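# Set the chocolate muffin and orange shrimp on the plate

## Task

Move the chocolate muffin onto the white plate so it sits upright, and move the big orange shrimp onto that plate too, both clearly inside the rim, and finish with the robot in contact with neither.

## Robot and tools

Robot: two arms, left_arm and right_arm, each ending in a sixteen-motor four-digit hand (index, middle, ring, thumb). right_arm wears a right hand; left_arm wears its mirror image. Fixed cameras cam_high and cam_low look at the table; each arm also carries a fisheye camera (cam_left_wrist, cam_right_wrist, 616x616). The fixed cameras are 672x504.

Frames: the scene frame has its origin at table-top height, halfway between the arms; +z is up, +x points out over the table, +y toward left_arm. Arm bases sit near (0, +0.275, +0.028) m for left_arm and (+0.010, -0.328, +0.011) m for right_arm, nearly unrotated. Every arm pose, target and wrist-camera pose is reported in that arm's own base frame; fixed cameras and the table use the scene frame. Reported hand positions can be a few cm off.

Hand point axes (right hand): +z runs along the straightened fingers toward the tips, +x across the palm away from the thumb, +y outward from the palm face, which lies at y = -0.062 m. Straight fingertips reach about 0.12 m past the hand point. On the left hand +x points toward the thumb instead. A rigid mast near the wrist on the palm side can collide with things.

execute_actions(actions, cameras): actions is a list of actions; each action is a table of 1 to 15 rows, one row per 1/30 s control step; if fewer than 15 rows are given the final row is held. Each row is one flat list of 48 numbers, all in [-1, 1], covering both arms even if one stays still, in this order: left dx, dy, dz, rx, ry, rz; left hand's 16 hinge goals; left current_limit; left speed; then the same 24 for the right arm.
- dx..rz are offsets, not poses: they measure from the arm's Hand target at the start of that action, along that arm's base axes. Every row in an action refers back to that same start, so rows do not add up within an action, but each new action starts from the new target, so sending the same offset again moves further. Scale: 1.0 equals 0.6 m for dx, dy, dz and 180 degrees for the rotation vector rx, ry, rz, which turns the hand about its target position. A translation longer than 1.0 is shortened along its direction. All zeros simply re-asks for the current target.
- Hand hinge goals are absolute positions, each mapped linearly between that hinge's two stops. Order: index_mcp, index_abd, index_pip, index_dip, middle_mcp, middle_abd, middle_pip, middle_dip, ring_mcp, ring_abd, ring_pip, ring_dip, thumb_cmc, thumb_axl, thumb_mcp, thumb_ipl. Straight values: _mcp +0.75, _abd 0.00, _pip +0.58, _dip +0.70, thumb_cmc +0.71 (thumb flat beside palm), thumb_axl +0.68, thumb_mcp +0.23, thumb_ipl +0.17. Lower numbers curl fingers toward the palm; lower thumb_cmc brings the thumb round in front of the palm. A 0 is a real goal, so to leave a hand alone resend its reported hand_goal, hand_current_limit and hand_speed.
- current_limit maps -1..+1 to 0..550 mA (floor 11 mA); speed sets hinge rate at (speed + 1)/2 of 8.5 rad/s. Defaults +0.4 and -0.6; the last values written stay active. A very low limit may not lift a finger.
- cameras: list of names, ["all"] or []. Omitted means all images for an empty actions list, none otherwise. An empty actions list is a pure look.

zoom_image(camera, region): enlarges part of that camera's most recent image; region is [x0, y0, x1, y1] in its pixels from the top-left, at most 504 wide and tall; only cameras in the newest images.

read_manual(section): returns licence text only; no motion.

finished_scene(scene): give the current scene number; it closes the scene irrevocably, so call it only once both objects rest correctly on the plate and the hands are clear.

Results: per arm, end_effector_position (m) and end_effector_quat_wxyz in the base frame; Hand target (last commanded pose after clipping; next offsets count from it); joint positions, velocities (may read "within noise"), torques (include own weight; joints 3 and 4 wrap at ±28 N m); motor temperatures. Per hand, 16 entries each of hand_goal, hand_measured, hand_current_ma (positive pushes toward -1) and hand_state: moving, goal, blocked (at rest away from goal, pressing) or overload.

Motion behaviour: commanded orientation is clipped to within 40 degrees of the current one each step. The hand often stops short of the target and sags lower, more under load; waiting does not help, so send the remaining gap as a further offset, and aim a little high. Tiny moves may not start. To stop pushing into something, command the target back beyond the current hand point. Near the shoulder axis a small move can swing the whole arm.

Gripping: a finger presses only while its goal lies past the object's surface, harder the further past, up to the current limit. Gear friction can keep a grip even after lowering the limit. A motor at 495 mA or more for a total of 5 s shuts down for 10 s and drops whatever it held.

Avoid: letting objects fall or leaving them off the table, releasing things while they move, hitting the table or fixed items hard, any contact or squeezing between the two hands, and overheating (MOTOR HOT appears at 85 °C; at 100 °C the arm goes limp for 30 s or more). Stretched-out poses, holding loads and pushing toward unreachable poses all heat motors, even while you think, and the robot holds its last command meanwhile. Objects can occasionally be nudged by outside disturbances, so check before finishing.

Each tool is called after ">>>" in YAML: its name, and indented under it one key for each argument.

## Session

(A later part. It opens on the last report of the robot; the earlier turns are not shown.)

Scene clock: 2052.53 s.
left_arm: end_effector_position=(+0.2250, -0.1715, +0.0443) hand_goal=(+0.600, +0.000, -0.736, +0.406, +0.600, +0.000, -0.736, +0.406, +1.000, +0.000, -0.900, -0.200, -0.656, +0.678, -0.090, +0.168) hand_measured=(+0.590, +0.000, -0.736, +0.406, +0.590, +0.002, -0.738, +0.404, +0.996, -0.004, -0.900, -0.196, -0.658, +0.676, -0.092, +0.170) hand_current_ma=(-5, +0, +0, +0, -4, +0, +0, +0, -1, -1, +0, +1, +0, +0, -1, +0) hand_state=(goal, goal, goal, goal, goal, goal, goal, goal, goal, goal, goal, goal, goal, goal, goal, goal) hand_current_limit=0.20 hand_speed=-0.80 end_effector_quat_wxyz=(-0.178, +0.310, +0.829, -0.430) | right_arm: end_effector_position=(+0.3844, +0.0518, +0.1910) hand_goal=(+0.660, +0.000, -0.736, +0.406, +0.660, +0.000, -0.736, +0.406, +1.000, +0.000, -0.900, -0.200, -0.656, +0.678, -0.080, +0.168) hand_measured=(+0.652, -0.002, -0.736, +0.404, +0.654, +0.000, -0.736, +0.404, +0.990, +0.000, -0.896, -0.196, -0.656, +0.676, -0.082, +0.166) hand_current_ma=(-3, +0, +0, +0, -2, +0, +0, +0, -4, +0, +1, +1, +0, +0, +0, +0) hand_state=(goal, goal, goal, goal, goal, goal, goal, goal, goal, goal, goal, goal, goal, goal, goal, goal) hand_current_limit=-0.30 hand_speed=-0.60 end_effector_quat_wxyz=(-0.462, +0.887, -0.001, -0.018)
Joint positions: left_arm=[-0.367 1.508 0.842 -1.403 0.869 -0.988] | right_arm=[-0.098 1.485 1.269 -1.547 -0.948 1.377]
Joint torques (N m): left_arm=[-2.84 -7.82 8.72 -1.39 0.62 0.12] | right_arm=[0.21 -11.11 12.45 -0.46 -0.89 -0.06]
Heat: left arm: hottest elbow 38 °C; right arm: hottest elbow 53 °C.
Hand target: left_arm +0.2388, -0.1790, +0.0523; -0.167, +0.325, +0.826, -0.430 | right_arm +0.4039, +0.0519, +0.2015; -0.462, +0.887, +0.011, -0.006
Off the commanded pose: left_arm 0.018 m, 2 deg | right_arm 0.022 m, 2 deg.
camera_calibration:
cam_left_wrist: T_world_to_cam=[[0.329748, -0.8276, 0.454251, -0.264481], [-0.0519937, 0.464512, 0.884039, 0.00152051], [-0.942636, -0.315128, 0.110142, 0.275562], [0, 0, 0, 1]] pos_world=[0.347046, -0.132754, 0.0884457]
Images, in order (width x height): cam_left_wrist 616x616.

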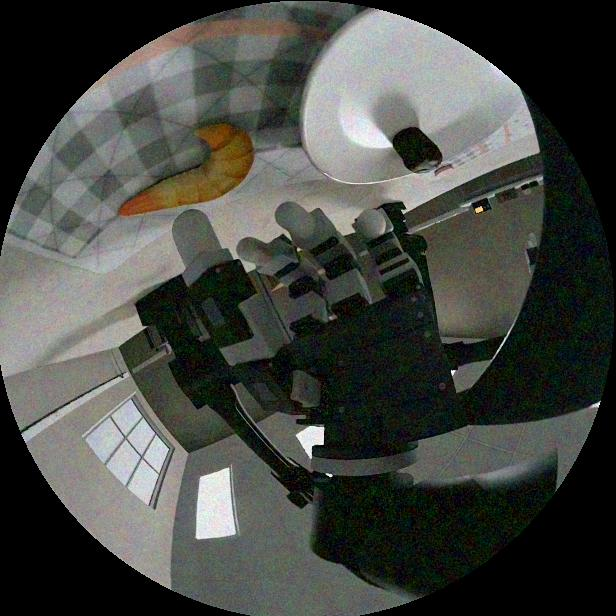

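>>> execute_actions:
  actions:
    - [[0.0037,0.0132,-0.03,0,0,-0.0167,0.6,0,-0.737,0.406,0.57,0,-0.737,0.406,1,0,-0.9,-0.2,-0.657,0.677,-0.09,0.168,0.2,-0.8,0,0,0,0,0,0,0.66,0,-0.737,0.406,0.66,0,-0.737,0.406,1,0,-0.9,-0.2,-0.657,0.677,-0.08,0.168,-0.3,-0.6]]
    - [[0,0,-0.026,0,0,0,0.6,0,-0.737,0.406,0.57,0,-0.737,0.406,1,0,-0.9,-0.2,-0.657,0.677,-0.09,0.168,0.2,-0.8,0,0,0,0,0,0,0.66,0,-0.737,0.406,0.66,0,-0.737,0.406,1,0,-0.9,-0.2,-0.657,0.677,-0.08,0.168,-0.3,-0.6]]
  cameras: ["cam_left_wrist"]

>>> zoom_image:
  camera: "cam_left_wrist"
  region: [120, 130, 340, 290]

Scene clock: 2119.83 s.
left_arm: end_effector_position=(+0.2278, -0.1683, +0.0182) hand_goal=(+0.600, +0.000, -0.736, +0.406, +0.570, +0.000, -0.736, +0.406, +1.000, +0.000, -0.900, -0.200, -0.656, +0.678, -0.090, +0.168) hand_measured=(+0.590, +0.000, -0.736, +0.406, +0.568, +0.002, -0.736, +0.404, +0.996, -0.004, -0.900, -0.196, -0.658, +0.676, -0.092, +0.170) hand_current_ma=(-5, +0, +0, +0, +0, +0, +0, +0, -1, -1, +0, +1, +0, +0, -1, +0) hand_state=(goal, goal, goal, goal, goal, goal, goal, goal, goal, goal, goal, goal, goal, goal, goal, goal) hand_current_limit=0.20 hand_speed=-0.80 end_effector_quat_wxyz=(-0.193, +0.338, +0.818, -0.424) | right_arm: end_effector_position=(+0.3844, +0.0518, +0.1910) hand_goal=(+0.660, +0.000, -0.736, +0.406, +0.660, +0.000, -0.736, +0.406, +1.000, +0.000, -0.900, -0.200, -0.656, +0.678, -0.080, +0.168) hand_measured=(+0.652, -0.002, -0.736, +0.404, +0.654, +0.000, -0.736, +0.404, +0.990, +0.000, -0.896, -0.196, -0.656, +0.676, -0.082, +0.166) hand_current_ma=(-3, +0, +0, +0, -2, +0, +0, +0, -4, +0, +1, +1, +0, +0, +0, +0) hand_state=(goal, goal, goal, goal, goal, goal, goal, goal, goal, goal, goal, goal, goal, goal, goal, goal) hand_current_limit=-0.30 hand_speed=-0.60 end_effector_quat_wxyz=(-0.462, +0.887, -0.001, -0.018)
Joint positions: left_arm=[-0.367 1.59 0.843 -1.389 0.836 -0.897] | right_arm=[-0.098 1.485 1.269 -1.547 -0.948 1.377]
Joint torques (N m): left_arm=[-1.67 -8.59 6.82 -0.65 0.59 0.1] | right_arm=[0.15 -11.11 12.45 -0.47 -0.89 -0.05]
Heat: left arm: hottest elbow 39 °C; right arm: hottest elbow 53 °C.
Hand target: left_arm +0.2410, -0.1710, +0.0187; -0.178, +0.346, +0.817, -0.425 | right_arm +0.4039, +0.0519, +0.2015; -0.462, +0.887, +0.011, -0.006
Off the commanded pose: left_arm 0.013 m, 2 deg | right_arm 0.022 m, 2 deg.
camera_calibration:
cam_left_wrist: T_world_to_cam=[[0.272624, -0.847706, 0.455051, -0.241284], [-0.019402, 0.468027, 0.883501, 0.0163885], [-0.961925, -0.249693, 0.111148, 0.297522], [0, 0, 0, 1]] pos_world=[0.352292, -0.137919, 0.062248]
Images, in order (width x height): cam_left_wrist 616x616.

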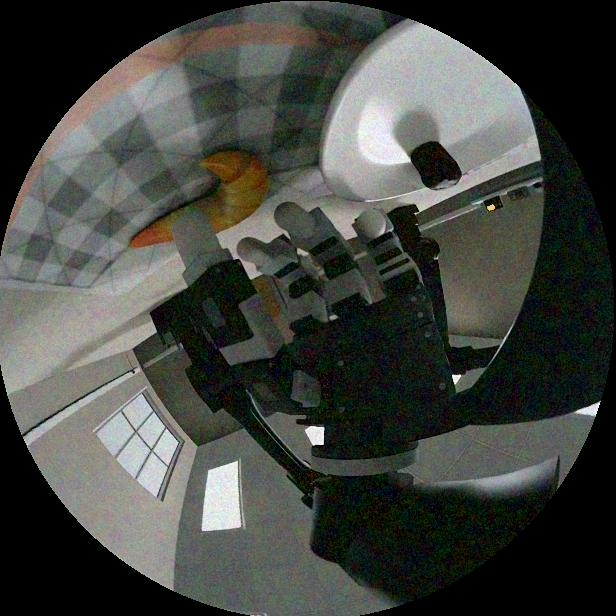

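Scaled by 2.291 from the camera's 616x616 image, which has a finer 880x880 frame.

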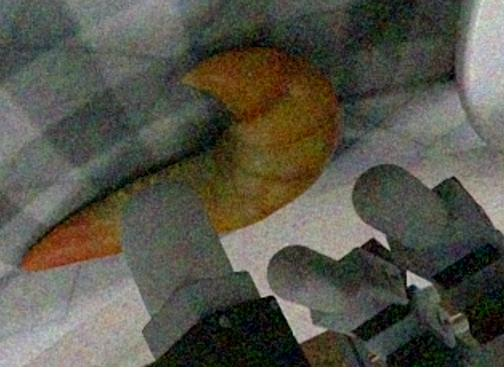

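>>> execute_actions:
  actions:
    - [[0.025,0.0,0.01,0,0,0,0.6,0,-0.737,0.406,0.57,0,-0.737,0.406,1,0,-0.9,-0.2,-0.657,0.677,-0.09,0.168,0.2,-0.8,0,0,0,0,0,0,0.66,0,-0.737,0.406,0.66,0,-0.737,0.406,1,0,-0.9,-0.2,-0.657,0.677,-0.08,0.168,-0.3,-0.6]]
  cameras: []

Scene clock: 2130.50 s.
left_arm: end_effector_position=(+0.2421, -0.1682, +0.0202) hand_goal=(+0.600, +0.000, -0.736, +0.406, +0.570, +0.000, -0.736, +0.406, +1.000, +0.000, -0.900, -0.200, -0.656, +0.678, -0.090, +0.168) hand_measured=(+0.590, +0.000, -0.736, +0.406, +0.568, +0.002, -0.736, +0.404, +0.996, -0.004, -0.900, -0.196, -0.658, +0.676, -0.092, +0.170) hand_current_ma=(-5, +0, +0, +0, +0, +0, +0, +0, -1, -1, +0, +1, +0, +0, -1, +0) hand_state=(goal, goal, goal, goal, goal, goal, goal, goal, goal, goal, goal, goal, goal, goal, goal, goal) hand_current_limit=0.20 hand_speed=-0.80 end_effector_quat_wxyz=(-0.187, +0.341, +0.818, -0.424) | right_arm: end_effector_position=(+0.3844, +0.0518, +0.1910) hand_goal=(+0.660, +0.000, -0.736, +0.406, +0.660, +0.000, -0.736, +0.406, +1.000, +0.000, -0.900, -0.200, -0.656, +0.678, -0.080, +0.168) hand_measured=(+0.652, -0.002, -0.736, +0.404, +0.654, +0.000, -0.736, +0.404, +0.990, +0.000, -0.896, -0.196, -0.656, +0.676, -0.082, +0.166) hand_current_ma=(-3, +0, +0, +0, -2, +0, +0, +0, -4, +0, +1, +1, +0, +0, +0, +0) hand_state=(goal, goal, goal, goal, goal, goal, goal, goal, goal, goal, goal, goal, goal, goal, goal, goal) hand_current_limit=-0.30 hand_speed=-0.60 end_effector_quat_wxyz=(-0.462, +0.887, -0.001, -0.018)
Joint positions: left_arm=[-0.352 1.61 0.878 -1.405 0.829 -0.88] | right_arm=[-0.098 1.485 1.269 -1.547 -0.948 1.377]
Joint torques (N m): left_arm=[-1.79 -8.29 7.91 -1.42 0.58 0.11] | right_arm=[0.15 -11.11 12.45 -0.43 -0.89 -0.05]
Heat: left arm: hottest elbow 39 °C; right arm: hottest elbow 53 °C.
Hand target: left_arm +0.2560, -0.1711, +0.0247; -0.178, +0.346, +0.817, -0.425 | right_arm +0.4039, +0.0519, +0.2015; -0.462, +0.887, +0.011, -0.006
Off the commanded pose: left_arm 0.015 m, 1 deg | right_arm 0.022 m, 2 deg.
No camera images: "cameras" was empty.

>>> execute_actions:
  actions:
    - [[-0.0217,0.002,-0.027,0,0,0,0.6,0,-0.737,0.406,0.57,0,-0.737,0.406,1,0,-0.9,-0.2,-0.657,0.677,-0.09,0.168,0.2,-0.8,0,0,0,0,0,0,0.66,0,-0.737,0.406,0.66,0,-0.737,0.406,1,0,-0.9,-0.2,-0.657,0.677,-0.08,0.168,-0.3,-0.6]]
  cameras: ["cam_left_wrist"]

>>> zoom_image:
  camera: "cam_left_wrist"
  region: [120, 130, 340, 290]

Scene clock: 2139.47 s.
left_arm: end_effector_position=(+0.2417, -0.1682, +0.0115) hand_goal=(+0.600, +0.000, -0.736, +0.406, +0.570, +0.000, -0.736, +0.406, +1.000, +0.000, -0.900, -0.200, -0.656, +0.678, -0.090, +0.168) hand_measured=(+0.590, +0.000, -0.736, +0.406, +0.568, +0.002, -0.736, +0.404, +0.996, -0.004, -0.900, -0.196, -0.658, +0.676, -0.092, +0.170) hand_current_ma=(-5, +0, +0, +0, +0, +0, +0, +0, -1, -1, +0, +1, +0, +0, -1, +0) hand_state=(goal, goal, goal, goal, goal, goal, goal, goal, goal, goal, goal, goal, goal, goal, goal, goal) hand_current_limit=0.20 hand_speed=-0.80 end_effector_quat_wxyz=(-0.179, +0.344, +0.818, -0.424) | right_arm: end_effector_position=(+0.3844, +0.0518, +0.1910) hand_goal=(+0.660, +0.000, -0.736, +0.406, +0.660, +0.000, -0.736, +0.406, +1.000, +0.000, -0.900, -0.200, -0.656, +0.678, -0.080, +0.168) hand_measured=(+0.652, -0.002, -0.736, +0.404, +0.654, +0.000, -0.736, +0.404, +0.990, +0.000, -0.896, -0.196, -0.656, +0.676, -0.082, +0.166) hand_current_ma=(-3, +0, +0, +0, -2, +0, +0, +0, -4, +0, +1, +1, +0, +0, +0, +0) hand_state=(goal, goal, goal, goal, goal, goal, goal, goal, goal, goal, goal, goal, goal, goal, goal, goal) hand_current_limit=-0.30 hand_speed=-0.60 end_effector_quat_wxyz=(-0.462, +0.887, -0.001, -0.018)
Joint positions: left_arm=[-0.352 1.614 0.859 -1.365 0.829 -0.879] | right_arm=[-0.098 1.485 1.269 -1.547 -0.948 1.377]
Joint torques (N m): left_arm=[-2.43 -8.41 5.31 -0.68 0.78 0] | right_arm=[0.32 -11.11 12.44 -0.44 -0.9 -0.05]
Heat: left arm: hottest elbow 40 °C; right arm: hottest elbow 53 °C.
Hand target: left_arm +0.2431, -0.1699, +0.0086; -0.178, +0.346, +0.817, -0.425 | right_arm +0.4039, +0.0519, +0.2015; -0.462, +0.887, +0.011, -0.006
Off the commanded pose: left_arm 0.004 m, 0 deg | right_arm 0.022 m, 2 deg.
camera_calibration:
cam_left_wrist: T_world_to_cam=[[0.261237, -0.842044, 0.471929, -0.238453], [-0.044304, 0.477931, 0.877279, 0.0302957], [-0.964257, -0.250086, 0.0875474, 0.312444], [0, 0, 0, 1]] pos_world=[0.364911, -0.137129, 0.0586014]
Images, in order (width x height): cam_left_wrist 616x616.

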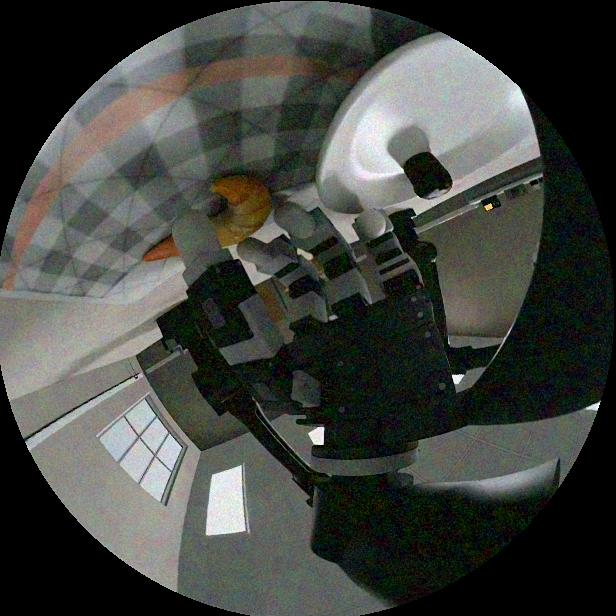

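Scaled by 2.291 from the camera's 616x616 image, which has a finer 880x880 frame.

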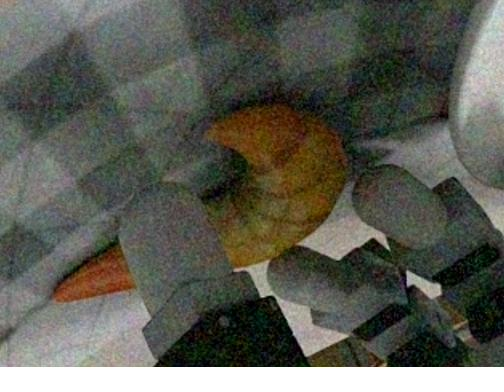

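>>> execute_actions:
  actions:
    - [[0,0,-0.004,0,0,0,0.53,0,-0.737,0.406,0.52,0,-0.737,0.406,1,0,-0.9,-0.2,-0.657,0.677,-0.12,0.168,0.2,-0.87,0,0,0,0,0,0,0.66,0,-0.737,0.406,0.66,0,-0.737,0.406,1,0,-0.9,-0.2,-0.657,0.677,-0.08,0.168,-0.3,-0.6]]
    - [[0,0,0,0,0,0,0.49,0,-0.737,0.406,0.47,0,-0.737,0.406,1,0,-0.9,-0.2,-0.657,0.677,-0.15,0.168,0.2,-0.87,0,0,0,0,0,0,0.66,0,-0.737,0.406,0.66,0,-0.737,0.406,1,0,-0.9,-0.2,-0.657,0.677,-0.08,0.168,-0.3,-0.6]]
    - [[0,0,0,0,0,0,0.49,0,-0.737,0.406,0.44,0,-0.737,0.406,1,0,-0.9,-0.2,-0.657,0.677,-0.18,0.168,0.2,-0.87,0,0,0,0,0,0,0.66,0,-0.737,0.406,0.66,0,-0.737,0.406,1,0,-0.9,-0.2,-0.657,0.677,-0.08,0.168,-0.3,-0.6]]
  cameras: ["cam_left_wrist"]

>>> zoom_image:
  camera: "cam_left_wrist"
  region: [120, 130, 340, 290]

Scene clock: 2155.20 s.
left_arm: end_effector_position=(+0.2425, -0.1688, +0.0104) hand_goal=(+0.490, +0.000, -0.736, +0.406, +0.440, +0.000, -0.736, +0.406, +1.000, +0.000, -0.900, -0.200, -0.656, +0.678, -0.180, +0.168) hand_measured=(+0.490, +0.000, -0.736, +0.406, +0.440, +0.002, -0.736, +0.404, +0.996, -0.002, -0.900, -0.196, -0.658, +0.676, -0.178, +0.170) hand_current_ma=(+0, +0, +0, +0, +0, +0, +0, +0, -1, +0, +0, +1, +0, +0, +0, +0) hand_state=(goal, goal, goal, goal, goal, goal, goal, goal, goal, goal, goal, goal, goal, goal, goal, goal) hand_current_limit=0.20 hand_speed=-0.87 end_effector_quat_wxyz=(-0.178, +0.345, +0.818, -0.425) | right_arm: end_effector_position=(+0.3844, +0.0518, +0.1910) hand_goal=(+0.660, +0.000, -0.736, +0.406, +0.660, +0.000, -0.736, +0.406, +1.000, +0.000, -0.900, -0.200, -0.656, +0.678, -0.080, +0.168) hand_measured=(+0.652, -0.002, -0.736, +0.404, +0.654, +0.000, -0.736, +0.404, +0.990, +0.000, -0.896, -0.196, -0.656, +0.676, -0.082, +0.166) hand_current_ma=(-3, +0, +0, +0, -2, +0, +0, +0, -4, +0, +1, +1, +0, +0, +0, +0) hand_state=(goal, goal, goal, goal, goal, goal, goal, goal, goal, goal, goal, goal, goal, goal, goal, goal) hand_current_limit=-0.30 hand_speed=-0.60 end_effector_quat_wxyz=(-0.462, +0.887, -0.001, -0.018)
Joint positions: left_arm=[-0.352 1.617 0.859 -1.359 0.831 -0.879] | right_arm=[-0.098 1.485 1.269 -1.547 -0.948 1.377]
Joint torques (N m): left_arm=[-2.43 -8.23 5.15 -0.58 0.7 0.01] | right_arm=[-0.03 -11.05 12.45 -0.44 -0.9 -0.05]
Heat: left arm: hottest elbow 39 °C; right arm: hottest elbow 53 °C.
Hand target: left_arm +0.2431, -0.1699, +0.0062; -0.178, +0.346, +0.817, -0.425 | right_arm +0.4039, +0.0519, +0.2015; -0.462, +0.887, +0.011, -0.006
Off the commanded pose: left_arm 0.004 m, 0 deg | right_arm 0.022 m, 2 deg.
camera_calibration:
cam_left_wrist: T_world_to_cam=[[0.261225, -0.840633, 0.474445, -0.23845], [-0.0465102, 0.479979, 0.876046, 0.0325582], [-0.964157, -0.250912, 0.0862845, 0.31303], [0, 0, 0, 1]] pos_world=[0.365613, -0.137533, 0.0575993]
Images, in order (width x height): cam_left_wrist 616x616.

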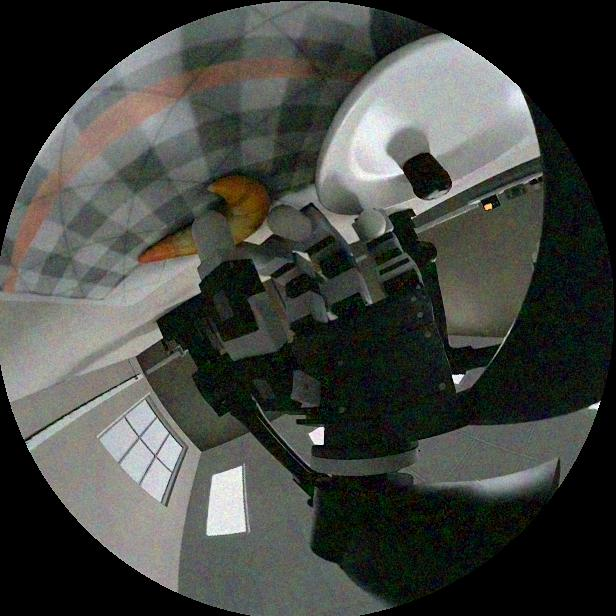

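Scaled by 2.291 from the camera's 616x616 image, which has a finer 880x880 frame.

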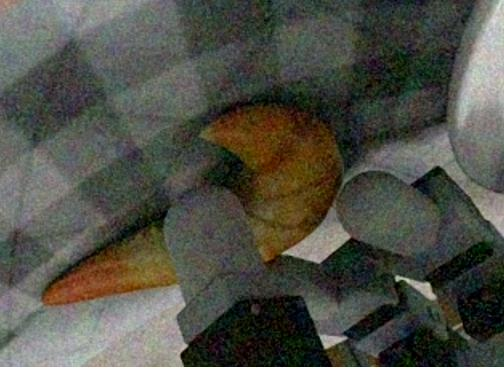

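>>> execute_actions:
  actions:
    - [[0,0,0,0,0,0,0.48,0,-0.737,0.406,0.41,0,-0.737,0.406,1,0,-0.9,-0.2,-0.657,0.677,-0.2,0.168,0.2,-0.87,0,0,0,0,0,0,0.66,0,-0.737,0.406,0.66,0,-0.737,0.406,1,0,-0.9,-0.2,-0.657,0.677,-0.08,0.168,-0.3,-0.6]]

>>> execute_actions:
  actions:
    - [[0,0,0,0,0,0,0.46,0,-0.737,0.406,0.38,0,-0.737,0.406,1,0,-0.9,-0.2,-0.657,0.677,-0.22,0.168,0.2,-0.87,0,0,0,0,0,0,0.66,0,-0.737,0.406,0.66,0,-0.737,0.406,1,0,-0.9,-0.2,-0.657,0.677,-0.08,0.168,-0.3,-0.6]]
  cameras: ["cam_left_wrist"]

>>> zoom_image:
  camera: "cam_left_wrist"
  region: [120, 130, 340, 290]

Scene clock: 2166.97 s.
left_arm: end_effector_position=(+0.2425, -0.1688, +0.0104) hand_goal=(+0.480, +0.000, -0.736, +0.406, +0.410, +0.000, -0.736, +0.406, +1.000, +0.000, -0.900, -0.200, -0.656, +0.678, -0.200, +0.168) hand_measured=(+0.480, +0.000, -0.736, +0.406, +0.410, +0.002, -0.736, +0.404, +0.996, -0.002, -0.900, -0.196, -0.658, +0.676, -0.198, +0.170) hand_current_ma=(+0, +0, +0, +0, +0, +0, +0, +0, -1, +0, +0, +1, +0, +0, +1, +0) hand_state=(goal, goal, goal, goal, goal, goal, goal, goal, goal, goal, goal, goal, goal, goal, goal, goal) hand_current_limit=0.20 hand_speed=-0.87 end_effector_quat_wxyz=(-0.178, +0.345, +0.818, -0.425) | right_arm: end_effector_position=(+0.3844, +0.0518, +0.1910) hand_goal=(+0.660, +0.000, -0.736, +0.406, +0.660, +0.000, -0.736, +0.406, +1.000, +0.000, -0.900, -0.200, -0.656, +0.678, -0.080, +0.168) hand_measured=(+0.652, -0.002, -0.736, +0.404, +0.654, +0.000, -0.736, +0.404, +0.990, +0.000, -0.896, -0.196, -0.656, +0.676, -0.082, +0.166) hand_current_ma=(-3, +0, +0, +0, -2, +0, +0, +0, -4, +0, +1, +1, +0, +0, +0, +0) hand_state=(goal, goal, goal, goal, goal, goal, goal, goal, goal, goal, goal, goal, goal, goal, goal, goal) hand_current_limit=-0.30 hand_speed=-0.60 end_effector_quat_wxyz=(-0.462, +0.887, -0.001, -0.018)
Joint positions: left_arm=[-0.352 1.617 0.859 -1.359 0.831 -0.879] | right_arm=[-0.098 1.485 1.269 -1.547 -0.948 1.377]
Joint torques (N m): left_arm=[-2.37 -8.18 5.16 -0.57 0.7 0.01] | right_arm=[0.26 -10.99 12.42 -0.47 -0.89 -0.05]
Heat: left arm: hottest elbow 38 °C; right arm: hottest elbow 53 °C.
Hand target: left_arm +0.2431, -0.1699, +0.0062; -0.178, +0.346, +0.817, -0.425 | right_arm +0.4039, +0.0519, +0.2015; -0.462, +0.887, +0.011, -0.006
Off the commanded pose: left_arm 0.004 m, 0 deg | right_arm 0.022 m, 2 deg.

Scene clock: 2167.67 s.
left_arm: end_effector_position=(+0.2425, -0.1688, +0.0104) hand_goal=(+0.460, +0.000, -0.736, +0.406, +0.380, +0.000, -0.736, +0.406, +1.000, +0.000, -0.900, -0.200, -0.656, +0.678, -0.220, +0.168) hand_measured=(+0.460, +0.000, -0.736, +0.406, +0.380, +0.002, -0.736, +0.404, +0.996, -0.002, -0.900, -0.196, -0.658, +0.676, -0.210, +0.170) hand_current_ma=(+0, +0, +0, +0, +0, +0, +0, +0, -1, +0, +0, +1, +0, +0, +5, +0) hand_state=(goal, goal, goal, goal, goal, goal, goal, goal, goal, goal, goal, goal, goal, goal, goal, goal) hand_current_limit=0.20 hand_speed=-0.87 end_effector_quat_wxyz=(-0.178, +0.345, +0.818, -0.425) | right_arm: end_effector_position=(+0.3844, +0.0518, +0.1910) hand_goal=(+0.660, +0.000, -0.736, +0.406, +0.660, +0.000, -0.736, +0.406, +1.000, +0.000, -0.900, -0.200, -0.656, +0.678, -0.080, +0.168) hand_measured=(+0.652, -0.002, -0.736, +0.404, +0.654, +0.000, -0.736, +0.404, +0.990, +0.000, -0.896, -0.196, -0.656, +0.676, -0.082, +0.166) hand_current_ma=(-3, +0, +0, +0, -2, +0, +0, +0, -4, +0, +1, +1, +0, +0, +0, +0) hand_state=(goal, goal, goal, goal, goal, goal, goal, goal, goal, goal, goal, goal, goal, goal, goal, goal) hand_current_limit=-0.30 hand_speed=-0.60 end_effector_quat_wxyz=(-0.462, +0.887, -0.001, -0.018)
Joint positions: left_arm=[-0.352 1.617 0.859 -1.359 0.831 -0.879] | right_arm=[-0.098 1.485 1.269 -1.547 -0.948 1.377]
Joint torques (N m): left_arm=[-2.43 -8.23 5.16 -0.59 0.69 0.01] | right_arm=[0.09 -11.05 12.42 -0.46 -0.89 -0.05]
Heat: left arm: hottest elbow 38 °C; right arm: hottest elbow 53 °C.
Hand target: left_arm +0.2431, -0.1699, +0.0062; -0.178, +0.346, +0.817, -0.425 | right_arm +0.4039, +0.0519, +0.2015; -0.462, +0.887, +0.011, -0.006
Off the commanded pose: left_arm 0.004 m, 0 deg | right_arm 0.022 m, 2 deg.
camera_calibration:
cam_left_wrist: T_world_to_cam=[[0.261225, -0.840633, 0.474445, -0.23845], [-0.0465102, 0.479979, 0.876046, 0.0325582], [-0.964157, -0.250912, 0.0862845, 0.31303], [0, 0, 0, 1]] pos_world=[0.365613, -0.137533, 0.0575993]
Images, in order (width x height): cam_left_wrist 616x616.

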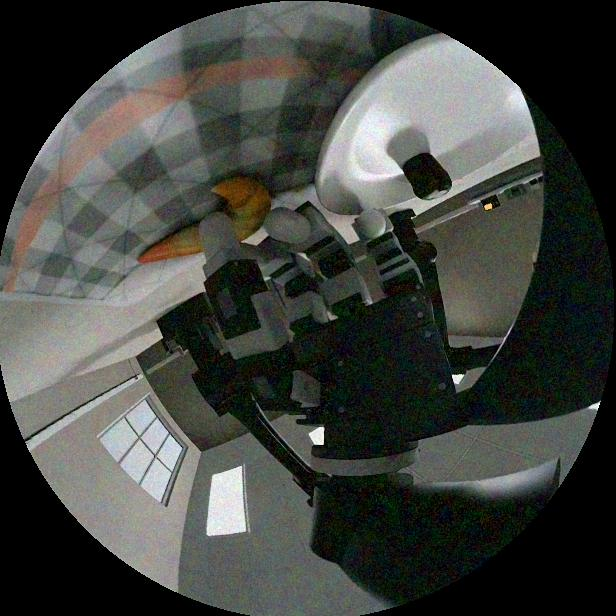

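Scaled by 2.291 from the camera's 616x616 image, which has a finer 880x880 frame.

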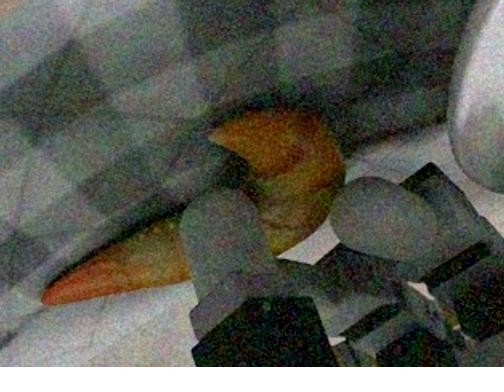

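>>> execute_actions:
  actions:
    - [[0,0,0,0,0,0,0.46,0,-0.737,0.406,0.34,0,-0.737,0.406,1,0,-0.9,-0.2,-0.657,0.677,-0.22,0.168,0.2,-0.87,0,0,0,0,0,0,0.66,0,-0.737,0.406,0.66,0,-0.737,0.406,1,0,-0.9,-0.2,-0.657,0.677,-0.08,0.168,-0.3,-0.6]]

>>> execute_actions:
  actions:
    - [[0,0,0,0,0,0,0.45,0,-0.737,0.406,0.31,0,-0.737,0.406,1,0,-0.9,-0.2,-0.657,0.677,-0.24,0.168,0.2,-0.87,0,0,0,0,0,0,0.66,0,-0.737,0.406,0.66,0,-0.737,0.406,1,0,-0.9,-0.2,-0.657,0.677,-0.08,0.168,-0.3,-0.6]]
  cameras: ["cam_left_wrist"]

>>> zoom_image:
  camera: "cam_left_wrist"
  region: [120, 130, 340, 290]

Scene clock: 2219.50 s.
left_arm: end_effector_position=(+0.2425, -0.1688, +0.0104) hand_goal=(+0.460, +0.000, -0.736, +0.406, +0.340, +0.000, -0.736, +0.406, +1.000, +0.000, -0.900, -0.200, -0.656, +0.678, -0.220, +0.168) hand_measured=(+0.460, +0.000, -0.736, +0.406, +0.340, +0.002, -0.736, +0.404, +0.996, -0.002, -0.900, -0.196, -0.658, +0.676, -0.210, +0.170) hand_current_ma=(+0, +0, +0, +0, +0, +0, +0, +0, -1, +0, +0, +1, +0, +0, +5, +0) hand_state=(goal, goal, goal, goal, goal, goal, goal, goal, goal, goal, goal, goal, goal, goal, goal, goal) hand_current_limit=0.20 hand_speed=-0.87 end_effector_quat_wxyz=(-0.178, +0.345, +0.818, -0.425) | right_arm: end_effector_position=(+0.3844, +0.0518, +0.1910) hand_goal=(+0.660, +0.000, -0.736, +0.406, +0.660, +0.000, -0.736, +0.406, +1.000, +0.000, -0.900, -0.200, -0.656, +0.678, -0.080, +0.168) hand_measured=(+0.652, -0.002, -0.736, +0.404, +0.654, +0.000, -0.736, +0.404, +0.990, +0.000, -0.896, -0.196, -0.656, +0.676, -0.082, +0.166) hand_current_ma=(-3, +0, +0, +0, -2, +0, +0, +0, -4, +0, +1, +1, +0, +0, +0, +0) hand_state=(goal, goal, goal, goal, goal, goal, goal, goal, goal, goal, goal, goal, goal, goal, goal, goal) hand_current_limit=-0.30 hand_speed=-0.60 end_effector_quat_wxyz=(-0.462, +0.887, -0.001, -0.018)
Joint positions: left_arm=[-0.352 1.617 0.859 -1.359 0.831 -0.879] | right_arm=[-0.098 1.485 1.269 -1.547 -0.948 1.377]
Joint torques (N m): left_arm=[-2.43 -8.29 5.15 -0.58 0.69 0.01] | right_arm=[0.26 -11.16 12.44 -0.46 -0.89 -0.06]
Heat: left arm: hottest elbow 37 °C; right arm: hottest elbow 53 °C.
Hand target: left_arm +0.2431, -0.1699, +0.0062; -0.178, +0.346, +0.817, -0.425 | right_arm +0.4039, +0.0519, +0.2015; -0.462, +0.887, +0.011, -0.006
Off the commanded pose: left_arm 0.004 m, 0 deg | right_arm 0.022 m, 2 deg.

Scene clock: 2220.20 s.
left_arm: end_effector_position=(+0.2425, -0.1688, +0.0104) hand_goal=(+0.450, +0.000, -0.736, +0.406, +0.310, +0.000, -0.736, +0.406, +1.000, +0.000, -0.900, -0.200, -0.656, +0.678, -0.240, +0.168) hand_measured=(+0.458, +0.000, -0.736, +0.406, +0.310, +0.002, -0.736, +0.404, +0.996, -0.002, -0.900, -0.196, -0.658, +0.676, -0.216, +0.172) hand_current_ma=(+3, +0, +0, +0, +0, +0, +0, +0, -1, +0, +0, +1, +0, +0, +30, +2) hand_state=(goal, goal, goal, goal, goal, goal, goal, goal, goal, goal, goal, goal, goal, goal, blocked, goal) hand_current_limit=0.20 hand_speed=-0.87 end_effector_quat_wxyz=(-0.178, +0.345, +0.818, -0.425) | right_arm: end_effector_position=(+0.3844, +0.0518, +0.1910) hand_goal=(+0.660, +0.000, -0.736, +0.406, +0.660, +0.000, -0.736, +0.406, +1.000, +0.000, -0.900, -0.200, -0.656, +0.678, -0.080, +0.168) hand_measured=(+0.652, -0.002, -0.736, +0.404, +0.654, +0.000, -0.736, +0.404, +0.990, +0.000, -0.896, -0.196, -0.656, +0.676, -0.082, +0.166) hand_current_ma=(-3, +0, +0, +0, -2, +0, +0, +0, -4, +0, +1, +1, +0, +0, +0, +0) hand_state=(goal, goal, goal, goal, goal, goal, goal, goal, goal, goal, goal, goal, goal, goal, goal, goal) hand_current_limit=-0.30 hand_speed=-0.60 end_effector_quat_wxyz=(-0.462, +0.887, -0.001, -0.018)
Joint positions: left_arm=[-0.352 1.617 0.859 -1.359 0.831 -0.879] | right_arm=[-0.098 1.485 1.269 -1.547 -0.948 1.377]
Joint torques (N m): left_arm=[-2.37 -8.29 5.16 -0.59 0.69 0] | right_arm=[0.26 -11.16 12.44 -0.49 -0.9 -0.05]
Heat: left arm: hottest elbow 37 °C; right arm: hottest elbow 53 °C.
Hand target: left_arm +0.2431, -0.1699, +0.0062; -0.178, +0.346, +0.817, -0.425 | right_arm +0.4039, +0.0519, +0.2015; -0.462, +0.887, +0.011, -0.006
Off the commanded pose: left_arm 0.004 m, 0 deg | right_arm 0.022 m, 2 deg.
camera_calibration:
cam_left_wrist: T_world_to_cam=[[0.261225, -0.840633, 0.474445, -0.23845], [-0.0465102, 0.479979, 0.876046, 0.0325582], [-0.964157, -0.250912, 0.0862845, 0.31303], [0, 0, 0, 1]] pos_world=[0.365613, -0.137533, 0.0575993]
Images, in order (width x height): cam_left_wrist 616x616.

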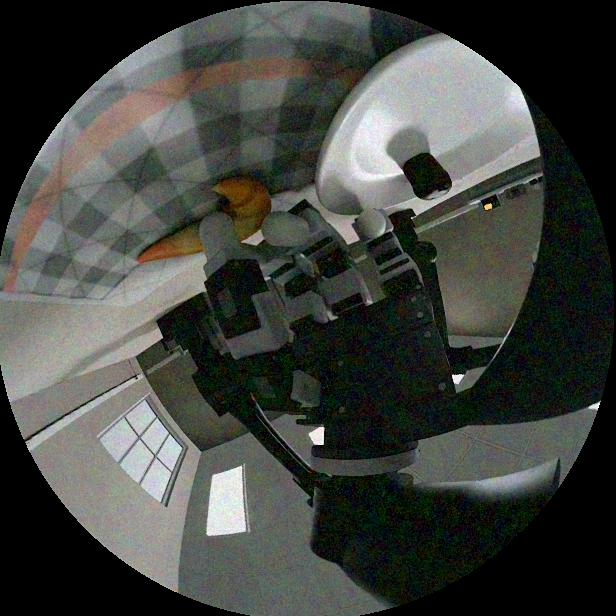

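Scaled by 2.291 from the camera's 616x616 image, which has a finer 880x880 frame.

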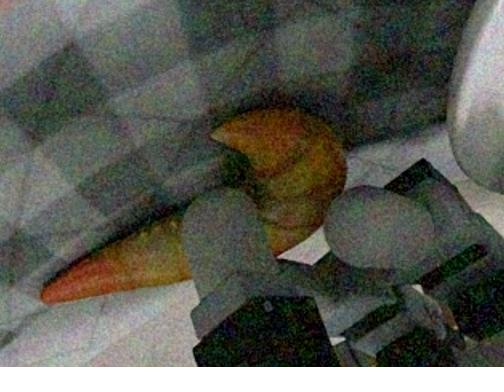

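>>> execute_actions:
  actions:
    - [[0,0,0,0,0,0,0.54,0,-0.737,0.406,0.54,0,-0.737,0.406,1,0,-0.9,-0.2,-0.657,0.677,-0.17,0.168,0.2,-0.8,0,0,0,0,0,0,0.66,0,-0.737,0.406,0.66,0,-0.737,0.406,1,0,-0.9,-0.2,-0.657,0.677,-0.08,0.168,-0.3,-0.6]]
    - [[0,0,-0.005,0,0,0,0.53,0,-0.616,0.406,0.53,0,-0.616,0.406,1,0,-0.9,-0.2,-0.657,0.677,-0.17,0.168,0.2,-0.8,0,0,0,0,0,0,0.66,0,-0.737,0.406,0.66,0,-0.737,0.406,1,0,-0.9,-0.2,-0.657,0.677,-0.08,0.168,-0.3,-0.6]]
    - [[0,0,0,0,0,0,0.49,0,-0.616,0.406,0.48,0,-0.616,0.406,1,0,-0.9,-0.2,-0.657,0.677,-0.18,0.168,0.2,-0.85,0,0,0,0,0,0,0.66,0,-0.737,0.406,0.66,0,-0.737,0.406,1,0,-0.9,-0.2,-0.657,0.677,-0.08,0.168,-0.3,-0.6]]
  cameras: ["cam_left_wrist"]

>>> zoom_image:
  camera: "cam_left_wrist"
  region: [120, 130, 340, 290]

Scene clock: 2320.53 s.
left_arm: end_effector_position=(+0.2411, -0.1692, +0.0089) hand_goal=(+0.490, +0.000, -0.616, +0.406, +0.480, +0.000, -0.616, +0.406, +1.000, +0.000, -0.900, -0.200, -0.656, +0.678, -0.180, +0.168) hand_measured=(+0.488, +0.000, -0.618, +0.404, +0.480, +0.002, -0.618, +0.404, +1.000, -0.002, -0.900, -0.196, -0.658, +0.676, -0.176, +0.170) hand_current_ma=(+0, +0, +0, +0, +0, +0, +0, +0, +0, +0, +0, +1, +0, +0, +2, +0) hand_state=(goal, goal, goal, goal, goal, goal, goal, goal, goal, goal, goal, goal, goal, goal, goal, goal) hand_current_limit=0.20 hand_speed=-0.85 end_effector_quat_wxyz=(-0.178, +0.343, +0.818, -0.427) | right_arm: end_effector_position=(+0.3844, +0.0518, +0.1910) hand_goal=(+0.660, +0.000, -0.736, +0.406, +0.660, +0.000, -0.736, +0.406, +1.000, +0.000, -0.900, -0.200, -0.656, +0.678, -0.080, +0.168) hand_measured=(+0.652, -0.002, -0.736, +0.404, +0.654, +0.000, -0.736, +0.404, +0.990, +0.000, -0.896, -0.196, -0.656, +0.676, -0.082, +0.166) hand_current_ma=(-3, +0, +0, +0, -2, +0, +0, +0, -4, +0, +1, +1, +0, +0, +0, +0) hand_state=(goal, goal, goal, goal, goal, goal, goal, goal, goal, goal, goal, goal, goal, goal, goal, goal) hand_current_limit=-0.30 hand_speed=-0.60 end_effector_quat_wxyz=(-0.462, +0.887, -0.001, -0.018)
Joint positions: left_arm=[-0.352 1.619 0.854 -1.354 0.836 -0.881] | right_arm=[-0.098 1.485 1.269 -1.547 -0.948 1.377]
Joint torques (N m): left_arm=[-2.55 -7.82 5.26 -0.49 0.46 0.02] | right_arm=[0.21 -11.11 12.42 -0.43 -0.89 -0.06]
Heat: left arm: hottest elbow 37 °C; right arm: hottest elbow 53 °C.
Hand target: left_arm +0.2429, -0.1698, +0.0031; -0.179, +0.346, +0.817, -0.425 | right_arm +0.4039, +0.0519, +0.2015; -0.462, +0.887, +0.011, -0.006
Off the commanded pose: left_arm 0.006 m, 0 deg | right_arm 0.022 m, 2 deg.
camera_calibration:
cam_left_wrist: T_world_to_cam=[[0.265674, -0.838434, 0.475863, -0.238376], [-0.0452007, 0.482225, 0.87488, 0.0340421], [-0.963003, -0.253942, 0.0902167, 0.310845], [0, 0, 0, 1]] pos_world=[0.364214, -0.137342, 0.055608]
Images, in order (width x height): cam_left_wrist 616x616.

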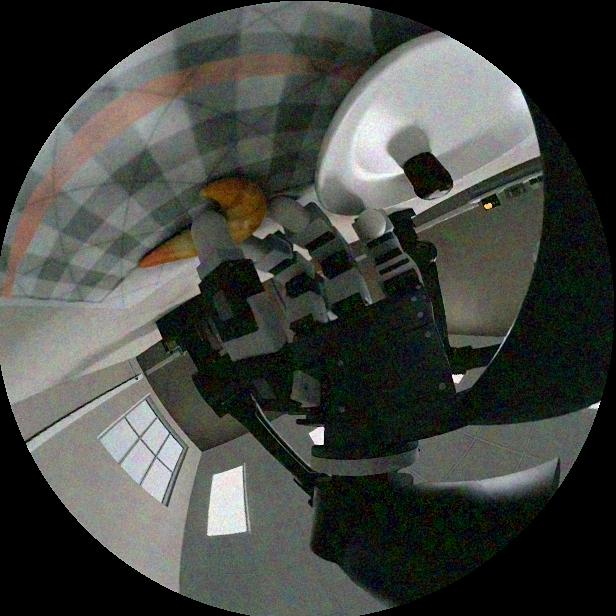

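Scaled by 2.291 from the camera's 616x616 image, which has a finer 880x880 frame.

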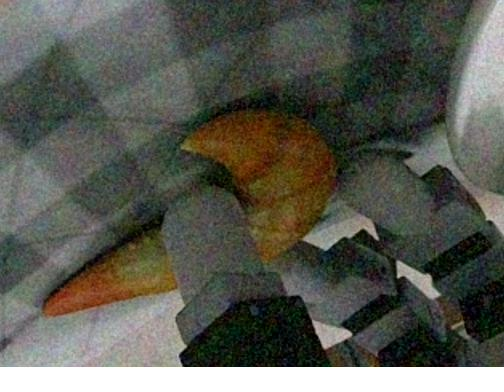

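>>> execute_actions:
  actions:
    - [[0,0,0,0,0,0,0.46,0,-0.616,0.406,0.45,0,-0.616,0.406,1,0,-0.9,-0.2,-0.657,0.677,-0.2,0.168,0.2,-0.87,0,0,0,0,0,0,0.66,0,-0.737,0.406,0.66,0,-0.737,0.406,1,0,-0.9,-0.2,-0.657,0.677,-0.08,0.168,-0.3,-0.6]]

>>> execute_actions:
  actions:
    - [[0,0,0,0,0,0,0.44,0,-0.616,0.406,0.42,0,-0.616,0.406,1,0,-0.9,-0.2,-0.657,0.677,-0.21,0.168,0.2,-0.87,0,0,0,0,0,0,0.66,0,-0.737,0.406,0.66,0,-0.737,0.406,1,0,-0.9,-0.2,-0.657,0.677,-0.08,0.168,-0.3,-0.6]]
  cameras: ["cam_left_wrist"]

>>> zoom_image:
  camera: "cam_left_wrist"
  region: [120, 130, 340, 290]

Scene clock: 2332.77 s.
left_arm: end_effector_position=(+0.2411, -0.1693, +0.0089) hand_goal=(+0.460, +0.000, -0.616, +0.406, +0.450, +0.000, -0.616, +0.406, +1.000, +0.000, -0.900, -0.200, -0.656, +0.678, -0.200, +0.168) hand_measured=(+0.474, +0.000, -0.614, +0.404, +0.452, +0.002, -0.616, +0.404, +1.000, -0.002, -0.900, -0.196, -0.658, +0.676, -0.184, +0.172) hand_current_ma=(+8, +0, +0, +0, +1, +0, +0, +0, +0, +0, +0, +1, +0, +0, +15, +1) hand_state=(goal, goal, goal, goal, goal, goal, goal, goal, goal, goal, goal, goal, goal, goal, goal, goal) hand_current_limit=0.20 hand_speed=-0.87 end_effector_quat_wxyz=(-0.178, +0.343, +0.818, -0.427) | right_arm: end_effector_position=(+0.3844, +0.0518, +0.1910) hand_goal=(+0.660, +0.000, -0.736, +0.406, +0.660, +0.000, -0.736, +0.406, +1.000, +0.000, -0.900, -0.200, -0.656, +0.678, -0.080, +0.168) hand_measured=(+0.652, -0.002, -0.736, +0.404, +0.654, +0.000, -0.736, +0.404, +0.990, +0.000, -0.896, -0.196, -0.656, +0.676, -0.082, +0.166) hand_current_ma=(-3, +0, +0, +0, -2, +0, +0, +0, -4, +0, +1, +1, +0, +0, +0, +0) hand_state=(goal, goal, goal, goal, goal, goal, goal, goal, goal, goal, goal, goal, goal, goal, goal, goal) hand_current_limit=-0.30 hand_speed=-0.60 end_effector_quat_wxyz=(-0.462, +0.887, -0.001, -0.018)
Joint positions: left_arm=[-0.352 1.619 0.854 -1.354 0.837 -0.881] | right_arm=[-0.098 1.485 1.269 -1.547 -0.948 1.377]
Joint torques (N m): left_arm=[-2.43 -7.88 5.26 -0.46 0.45 0.02] | right_arm=[0.21 -10.99 12.44 -0.44 -0.9 -0.06]
Heat: left arm: hottest elbow 37 °C; right arm: hottest elbow 53 °C.
Hand target: left_arm +0.2429, -0.1699, +0.0031; -0.179, +0.346, +0.817, -0.426 | right_arm +0.4039, +0.0519, +0.2015; -0.462, +0.887, +0.011, -0.006
Off the commanded pose: left_arm 0.006 m, 0 deg | right_arm 0.022 m, 2 deg.

Scene clock: 2333.47 s.
left_arm: end_effector_position=(+0.2411, -0.1693, +0.0089) hand_goal=(+0.440, +0.000, -0.616, +0.406, +0.420, +0.000, -0.616, +0.406, +1.000, +0.000, -0.900, -0.200, -0.656, +0.678, -0.210, +0.168) hand_measured=(+0.464, +0.000, -0.612, +0.406, +0.438, +0.002, -0.610, +0.406, +1.000, -0.002, -0.900, -0.196, -0.658, +0.676, -0.184, +0.178) hand_current_ma=(+19, +0, +1, +0, +12, +0, +1, +0, +0, +0, +0, +1, +0, +0, +34, +6) hand_state=(blocked, goal, goal, goal, goal, goal, goal, goal, goal, goal, goal, goal, goal, goal, blocked, goal) hand_current_limit=0.20 hand_speed=-0.87 end_effector_quat_wxyz=(-0.178, +0.343, +0.818, -0.427) | right_arm: end_effector_position=(+0.3844, +0.0518, +0.1910) hand_goal=(+0.660, +0.000, -0.736, +0.406, +0.660, +0.000, -0.736, +0.406, +1.000, +0.000, -0.900, -0.200, -0.656, +0.678, -0.080, +0.168) hand_measured=(+0.652, -0.002, -0.736, +0.404, +0.654, +0.000, -0.736, +0.404, +0.990, +0.000, -0.896, -0.196, -0.656, +0.676, -0.082, +0.166) hand_current_ma=(-3, +0, +0, +0, -2, +0, +0, +0, -4, +0, +1, +1, +0, +0, +0, +0) hand_state=(goal, goal, goal, goal, goal, goal, goal, goal, goal, goal, goal, goal, goal, goal, goal, goal) hand_current_limit=-0.30 hand_speed=-0.60 end_effector_quat_wxyz=(-0.462, +0.887, -0.001, -0.018)
Joint positions: left_arm=[-0.352 1.619 0.854 -1.354 0.837 -0.881] | right_arm=[-0.098 1.485 1.269 -1.547 -0.948 1.377]
Joint torques (N m): left_arm=[-2.49 -7.88 5.27 -0.46 0.46 0.03] | right_arm=[0.03 -11.11 12.45 -0.46 -0.89 -0.05]
Heat: left arm: hottest elbow 37 °C; right arm: hottest elbow 53 °C.
Hand target: left_arm +0.2429, -0.1699, +0.0031; -0.179, +0.346, +0.817, -0.426 | right_arm +0.4039, +0.0519, +0.2015; -0.462, +0.887, +0.011, -0.006
Off the commanded pose: left_arm 0.006 m, 0 deg | right_arm 0.022 m, 2 deg.
camera_calibration:
cam_left_wrist: T_world_to_cam=[[0.26592, -0.838265, 0.476024, -0.238452], [-0.0451808, 0.482423, 0.874773, 0.0340678], [-0.962936, -0.254127, 0.0904126, 0.310784], [0, 0, 0, 1]] pos_world=[0.364214, -0.137342, 0.0556084]
Images, in order (width x height): cam_left_wrist 616x616.

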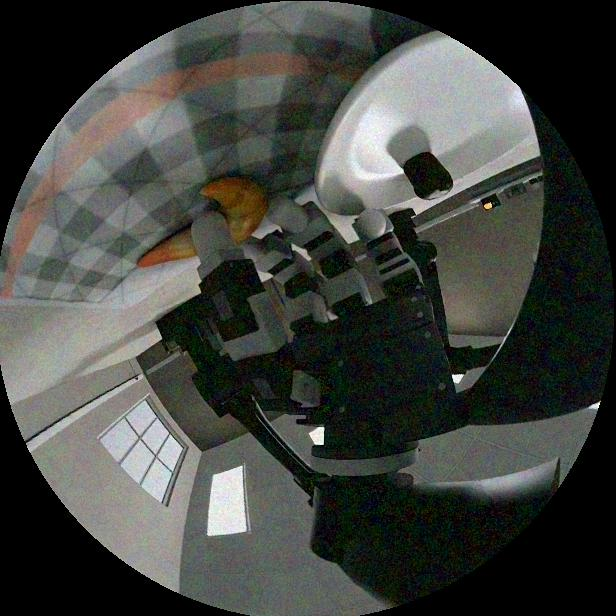

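Scaled by 2.291 from the camera's 616x616 image, which has a finer 880x880 frame.

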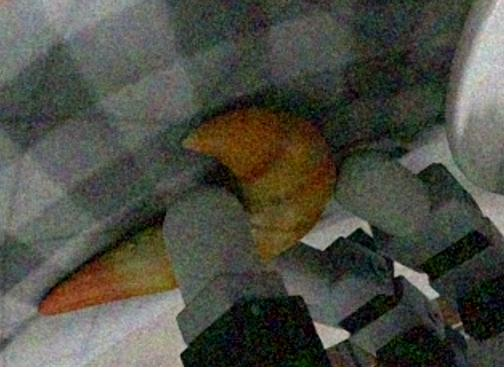

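>>> execute_actions:
  actions:
    - [[0,0,0,0,0,0,0.41,0,-0.616,0.406,0.39,0,-0.616,0.406,1,0,-0.9,-0.2,-0.657,0.677,-0.25,0.168,0.4,-0.87,0,0,0,0,0,0,0.66,0,-0.737,0.406,0.66,0,-0.737,0.406,1,0,-0.9,-0.2,-0.657,0.677,-0.08,0.168,-0.3,-0.6]]
    - [[0,0,0,0,0,0,0.37,0,-0.616,0.406,0.35,0,-0.616,0.406,1,0,-0.9,-0.2,-0.657,0.677,-0.3,0.168,0.5,-0.87,0,0,0,0,0,0,0.66,0,-0.737,0.406,0.66,0,-0.737,0.406,1,0,-0.9,-0.2,-0.657,0.677,-0.08,0.168,-0.3,-0.6]]

Scene clock: 2342.23 s.
left_arm: end_effector_position=(+0.2411, -0.1693, +0.0089) hand_goal=(+0.370, +0.000, -0.616, +0.406, +0.350, +0.000, -0.616, +0.406, +1.000, +0.000, -0.900, -0.200, -0.656, +0.678, -0.300, +0.168) hand_measured=(+0.428, +0.000, -0.604, +0.408, +0.400, +0.000, -0.602, +0.410, +1.000, -0.002, -0.900, -0.196, -0.654, +0.678, -0.188, +0.196) hand_current_ma=(+91, +0, +5, +0, +72, +0, +8, +1, +0, +0, +0, +1, +0, +0, +386, +38) hand_state=(blocked, goal, goal, goal, blocked, goal, goal, goal, goal, goal, goal, goal, goal, goal, blocked, blocked) hand_current_limit=0.50 hand_speed=-0.87 end_effector_quat_wxyz=(-0.178, +0.343, +0.818, -0.427) | right_arm: end_effector_position=(+0.3844, +0.0518, +0.1910) hand_goal=(+0.660, +0.000, -0.736, +0.406, +0.660, +0.000, -0.736, +0.406, +1.000, +0.000, -0.900, -0.200, -0.656, +0.678, -0.080, +0.168) hand_measured=(+0.652, -0.002, -0.736, +0.404, +0.654, +0.000, -0.736, +0.404, +0.990, +0.000, -0.896, -0.196, -0.656, +0.676, -0.082, +0.166) hand_current_ma=(-3, +0, +0, +0, -2, +0, +0, +0, -4, +0, +1, +1, +0, +0, +0, +0) hand_state=(goal, goal, goal, goal, goal, goal, goal, goal, goal, goal, goal, goal, goal, goal, goal, goal) hand_current_limit=-0.30 hand_speed=-0.60 end_effector_quat_wxyz=(-0.462, +0.887, -0.001, -0.018)
Joint positions: left_arm=[-0.352 1.619 0.854 -1.354 0.837 -0.881] | right_arm=[-0.098 1.485 1.269 -1.547 -0.948 1.377]
Joint torques (N m): left_arm=[-2.43 -8 5.26 -0.46 0.45 0.02] | right_arm=[0.21 -11.11 12.41 -0.43 -0.9 -0.05]
Heat: left arm: hottest elbow 37 °C; right arm: hottest elbow 53 °C.
Hand target: left_arm +0.2429, -0.1698, +0.0031; -0.179, +0.346, +0.817, -0.425 | right_arm +0.4039, +0.0519, +0.2015; -0.462, +0.887, +0.011, -0.006
Off the commanded pose: left_arm 0.006 m, 0 deg | right_arm 0.022 m, 2 deg.

>>> execute_actions:
  actions:
    - [[0,0,0,0,0,0,0.33,0,-0.616,0.406,0.31,0,-0.616,0.406,1,0,-0.9,-0.2,-0.657,0.677,-0.33,0.14,0.6,-0.87,0,0,0,0,0,0,0.66,0,-0.737,0.406,0.66,0,-0.737,0.406,1,0,-0.9,-0.2,-0.657,0.677,-0.08,0.168,-0.3,-0.6]]
    - [[0,0,0,0,0,0,0.29,0,-0.616,0.406,0.27,0,-0.616,0.406,1,0,-0.9,-0.2,-0.657,0.677,-0.34,0.13,0.6,-0.87,0,0,0,0,0,0,0.66,0,-0.737,0.406,0.66,0,-0.737,0.406,1,0,-0.9,-0.2,-0.657,0.677,-0.08,0.168,-0.3,-0.6]]
  cameras: ["cam_left_wrist"]

>>> zoom_image:
  camera: "cam_left_wrist"
  region: [120, 130, 340, 290]

Scene clock: 2354.73 s.
left_arm: end_effector_position=(+0.2411, -0.1694, +0.0090) hand_goal=(+0.290, +0.000, -0.616, +0.406, +0.270, +0.000, -0.616, +0.406, +1.000, +0.000, -0.900, -0.200, -0.656, +0.678, -0.340, +0.130) hand_measured=(+0.394, +0.000, -0.602, +0.408, +0.368, -0.004, -0.588, +0.416, +1.000, -0.002, -0.900, -0.196, -0.652, +0.678, -0.190, +0.196) hand_current_ma=(+248, +0, +8, +0, +222, -1, +25, +4, +0, +0, +0, +1, +1, +0, +440, +166) hand_state=(blocked, goal, goal, goal, blocked, goal, blocked, goal, goal, goal, goal, goal, goal, goal, blocked, blocked) hand_current_limit=0.60 hand_speed=-0.87 end_effector_quat_wxyz=(-0.178, +0.343, +0.818, -0.427) | right_arm: end_effector_position=(+0.3844, +0.0518, +0.1910) hand_goal=(+0.660, +0.000, -0.736, +0.406, +0.660, +0.000, -0.736, +0.406, +1.000, +0.000, -0.900, -0.200, -0.656, +0.678, -0.080, +0.168) hand_measured=(+0.652, -0.002, -0.736, +0.404, +0.654, +0.000, -0.736, +0.404, +0.990, +0.000, -0.896, -0.196, -0.656, +0.676, -0.082, +0.166) hand_current_ma=(-3, +0, +0, +0, -2, +0, +0, +0, -4, +0, +1, +1, +0, +0, +0, +0) hand_state=(goal, goal, goal, goal, goal, goal, goal, goal, goal, goal, goal, goal, goal, goal, goal, goal) hand_current_limit=-0.30 hand_speed=-0.60 end_effector_quat_wxyz=(-0.462, +0.887, -0.001, -0.018)
Joint positions: left_arm=[-0.352 1.619 0.854 -1.354 0.837 -0.881] | right_arm=[-0.098 1.485 1.269 -1.547 -0.948 1.377]
Joint torques (N m): left_arm=[-2.43 -7.88 5.27 -0.44 0.4 0.02] | right_arm=[0.09 -11.05 12.42 -0.44 -0.89 -0.05]
Heat: left arm: hottest elbow 37 °C; right arm: hottest elbow 53 °C.
Hand target: left_arm +0.2429, -0.1698, +0.0031; -0.179, +0.346, +0.817, -0.425 | right_arm +0.4039, +0.0519, +0.2015; -0.462, +0.887, +0.011, -0.006
Off the commanded pose: left_arm 0.006 m, 0 deg | right_arm 0.022 m, 2 deg.
camera_calibration:
cam_left_wrist: T_world_to_cam=[[0.266354, -0.837876, 0.476466, -0.238666], [-0.0451319, 0.48294, 0.87449, 0.0341848], [-0.962818, -0.254428, 0.090818, 0.310652], [0, 0, 0, 1]] pos_world=[0.364214, -0.137444, 0.0556094]
Images, in order (width x height): cam_left_wrist 616x616.

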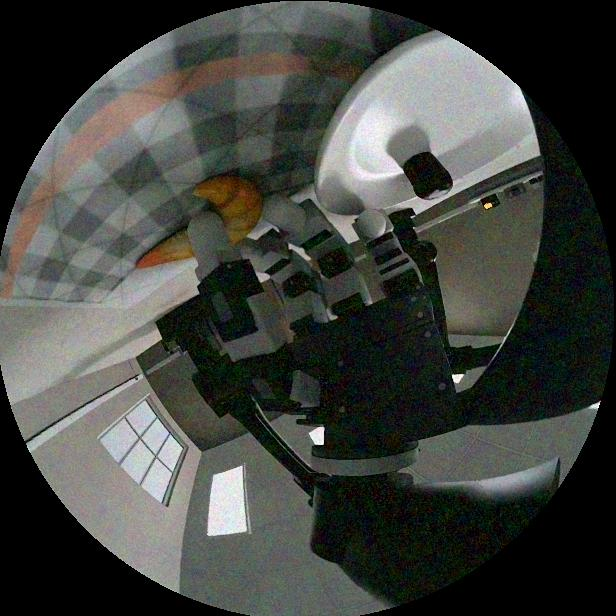

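Scaled by 2.291 from the camera's 616x616 image, which has a finer 880x880 frame.

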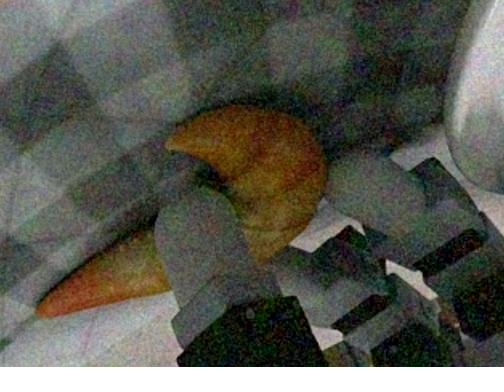

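>>> execute_actions:
  actions:
    - [[0.004,-0.002,0.02,0,0,0,0.29,0,-0.616,0.406,0.27,0,-0.616,0.406,1,0,-0.9,-0.2,-0.657,0.677,-0.34,0.13,0.6,-0.87,0,0,0,0,0,0,0.66,0,-0.737,0.406,0.66,0,-0.737,0.406,1,0,-0.9,-0.2,-0.657,0.677,-0.08,0.168,-0.3,-0.6]]
    - [[0.006,-0.002,0.02,0,0,0,0.29,0,-0.616,0.406,0.27,0,-0.616,0.406,1,0,-0.9,-0.2,-0.657,0.677,-0.34,0.13,0.6,-0.87,0,0,0,0,0,0,0.66,0,-0.737,0.406,0.66,0,-0.737,0.406,1,0,-0.9,-0.2,-0.657,0.677,-0.08,0.168,-0.3,-0.6]]
  cameras: ["cam_left_wrist"]

>>> zoom_image:
  camera: "cam_left_wrist"
  region: [120, 130, 340, 290]

Scene clock: 2368.10 s.
left_arm: end_effector_position=(+0.2356, -0.1664, +0.0161) hand_goal=(+0.290, +0.000, -0.616, +0.406, +0.270, +0.000, -0.616, +0.406, +1.000, +0.000, -0.900, -0.200, -0.656, +0.678, -0.340, +0.130) hand_measured=(+0.300, +0.004, -0.610, +0.408, +0.272, -0.004, -0.608, +0.410, +0.996, -0.002, -0.900, -0.196, -0.662, +0.676, -0.312, +0.146) hand_current_ma=(+4, +1, +2, +0, +0, -1, +2, +1, -1, +0, +0, +1, -1, +0, +39, +14) hand_state=(goal, goal, goal, goal, goal, goal, goal, goal, goal, goal, goal, goal, goal, goal, blocked, goal) hand_current_limit=0.60 hand_speed=-0.87 end_effector_quat_wxyz=(-0.194, +0.336, +0.818, -0.426) | right_arm: end_effector_position=(+0.3844, +0.0518, +0.1910) hand_goal=(+0.660, +0.000, -0.736, +0.406, +0.660, +0.000, -0.736, +0.406, +1.000, +0.000, -0.900, -0.200, -0.656, +0.678, -0.080, +0.168) hand_measured=(+0.652, -0.002, -0.736, +0.404, +0.654, +0.000, -0.736, +0.404, +0.990, +0.000, -0.896, -0.196, -0.656, +0.676, -0.082, +0.166) hand_current_ma=(-3, +0, +0, +0, -2, +0, +0, +0, -4, +0, +1, +1, +0, +0, +0, +0) hand_state=(goal, goal, goal, goal, goal, goal, goal, goal, goal, goal, goal, goal, goal, goal, goal, goal) hand_current_limit=-0.30 hand_speed=-0.60 end_effector_quat_wxyz=(-0.462, +0.887, -0.001, -0.018)
Joint positions: left_arm=[-0.352 1.615 0.863 -1.401 0.832 -0.881] | right_arm=[-0.098 1.485 1.269 -1.547 -0.948 1.377]
Joint torques (N m): left_arm=[-2.26 -9.88 7.58 -1.55 0.66 0] | right_arm=[0.15 -11.11 12.44 -0.44 -0.89 -0.05]
Heat: left arm: hottest elbow 37 °C; right arm: hottest elbow 53 °C.
Hand target: left_arm +0.2489, -0.1724, +0.0271; -0.178, +0.346, +0.817, -0.426 | right_arm +0.4039, +0.0519, +0.2015; -0.462, +0.887, +0.011, -0.006
Off the commanded pose: left_arm 0.018 m, 2 deg | right_arm 0.022 m, 2 deg.
camera_calibration:
cam_left_wrist: T_world_to_cam=[[0.278013, -0.846304, 0.454399, -0.24188], [-0.0168384, 0.468682, 0.883207, 0.0170715], [-0.96043, -0.253194, 0.116049, 0.30482], [0, 0, 0, 1]] pos_world=[0.360291, -0.135527, 0.0594584]
Images, in order (width x height): cam_left_wrist 616x616.

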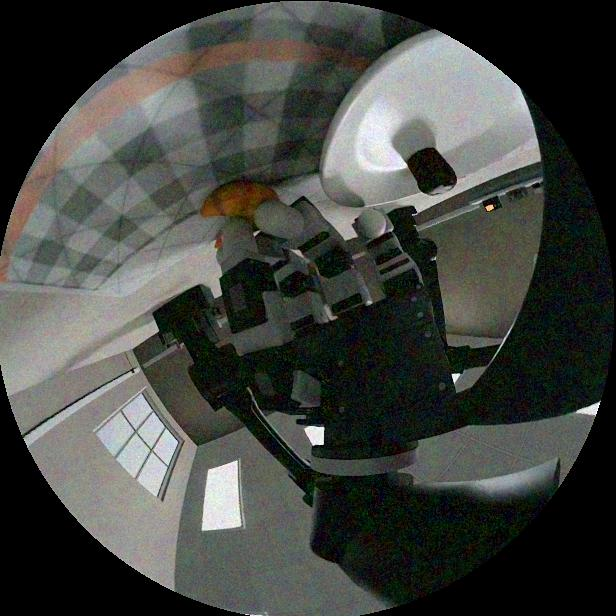

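Scaled by 2.291 from the camera's 616x616 image, which has a finer 880x880 frame.

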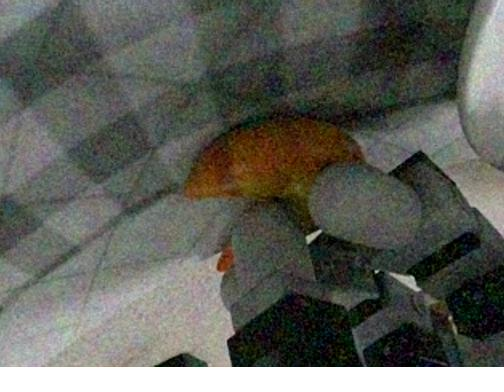

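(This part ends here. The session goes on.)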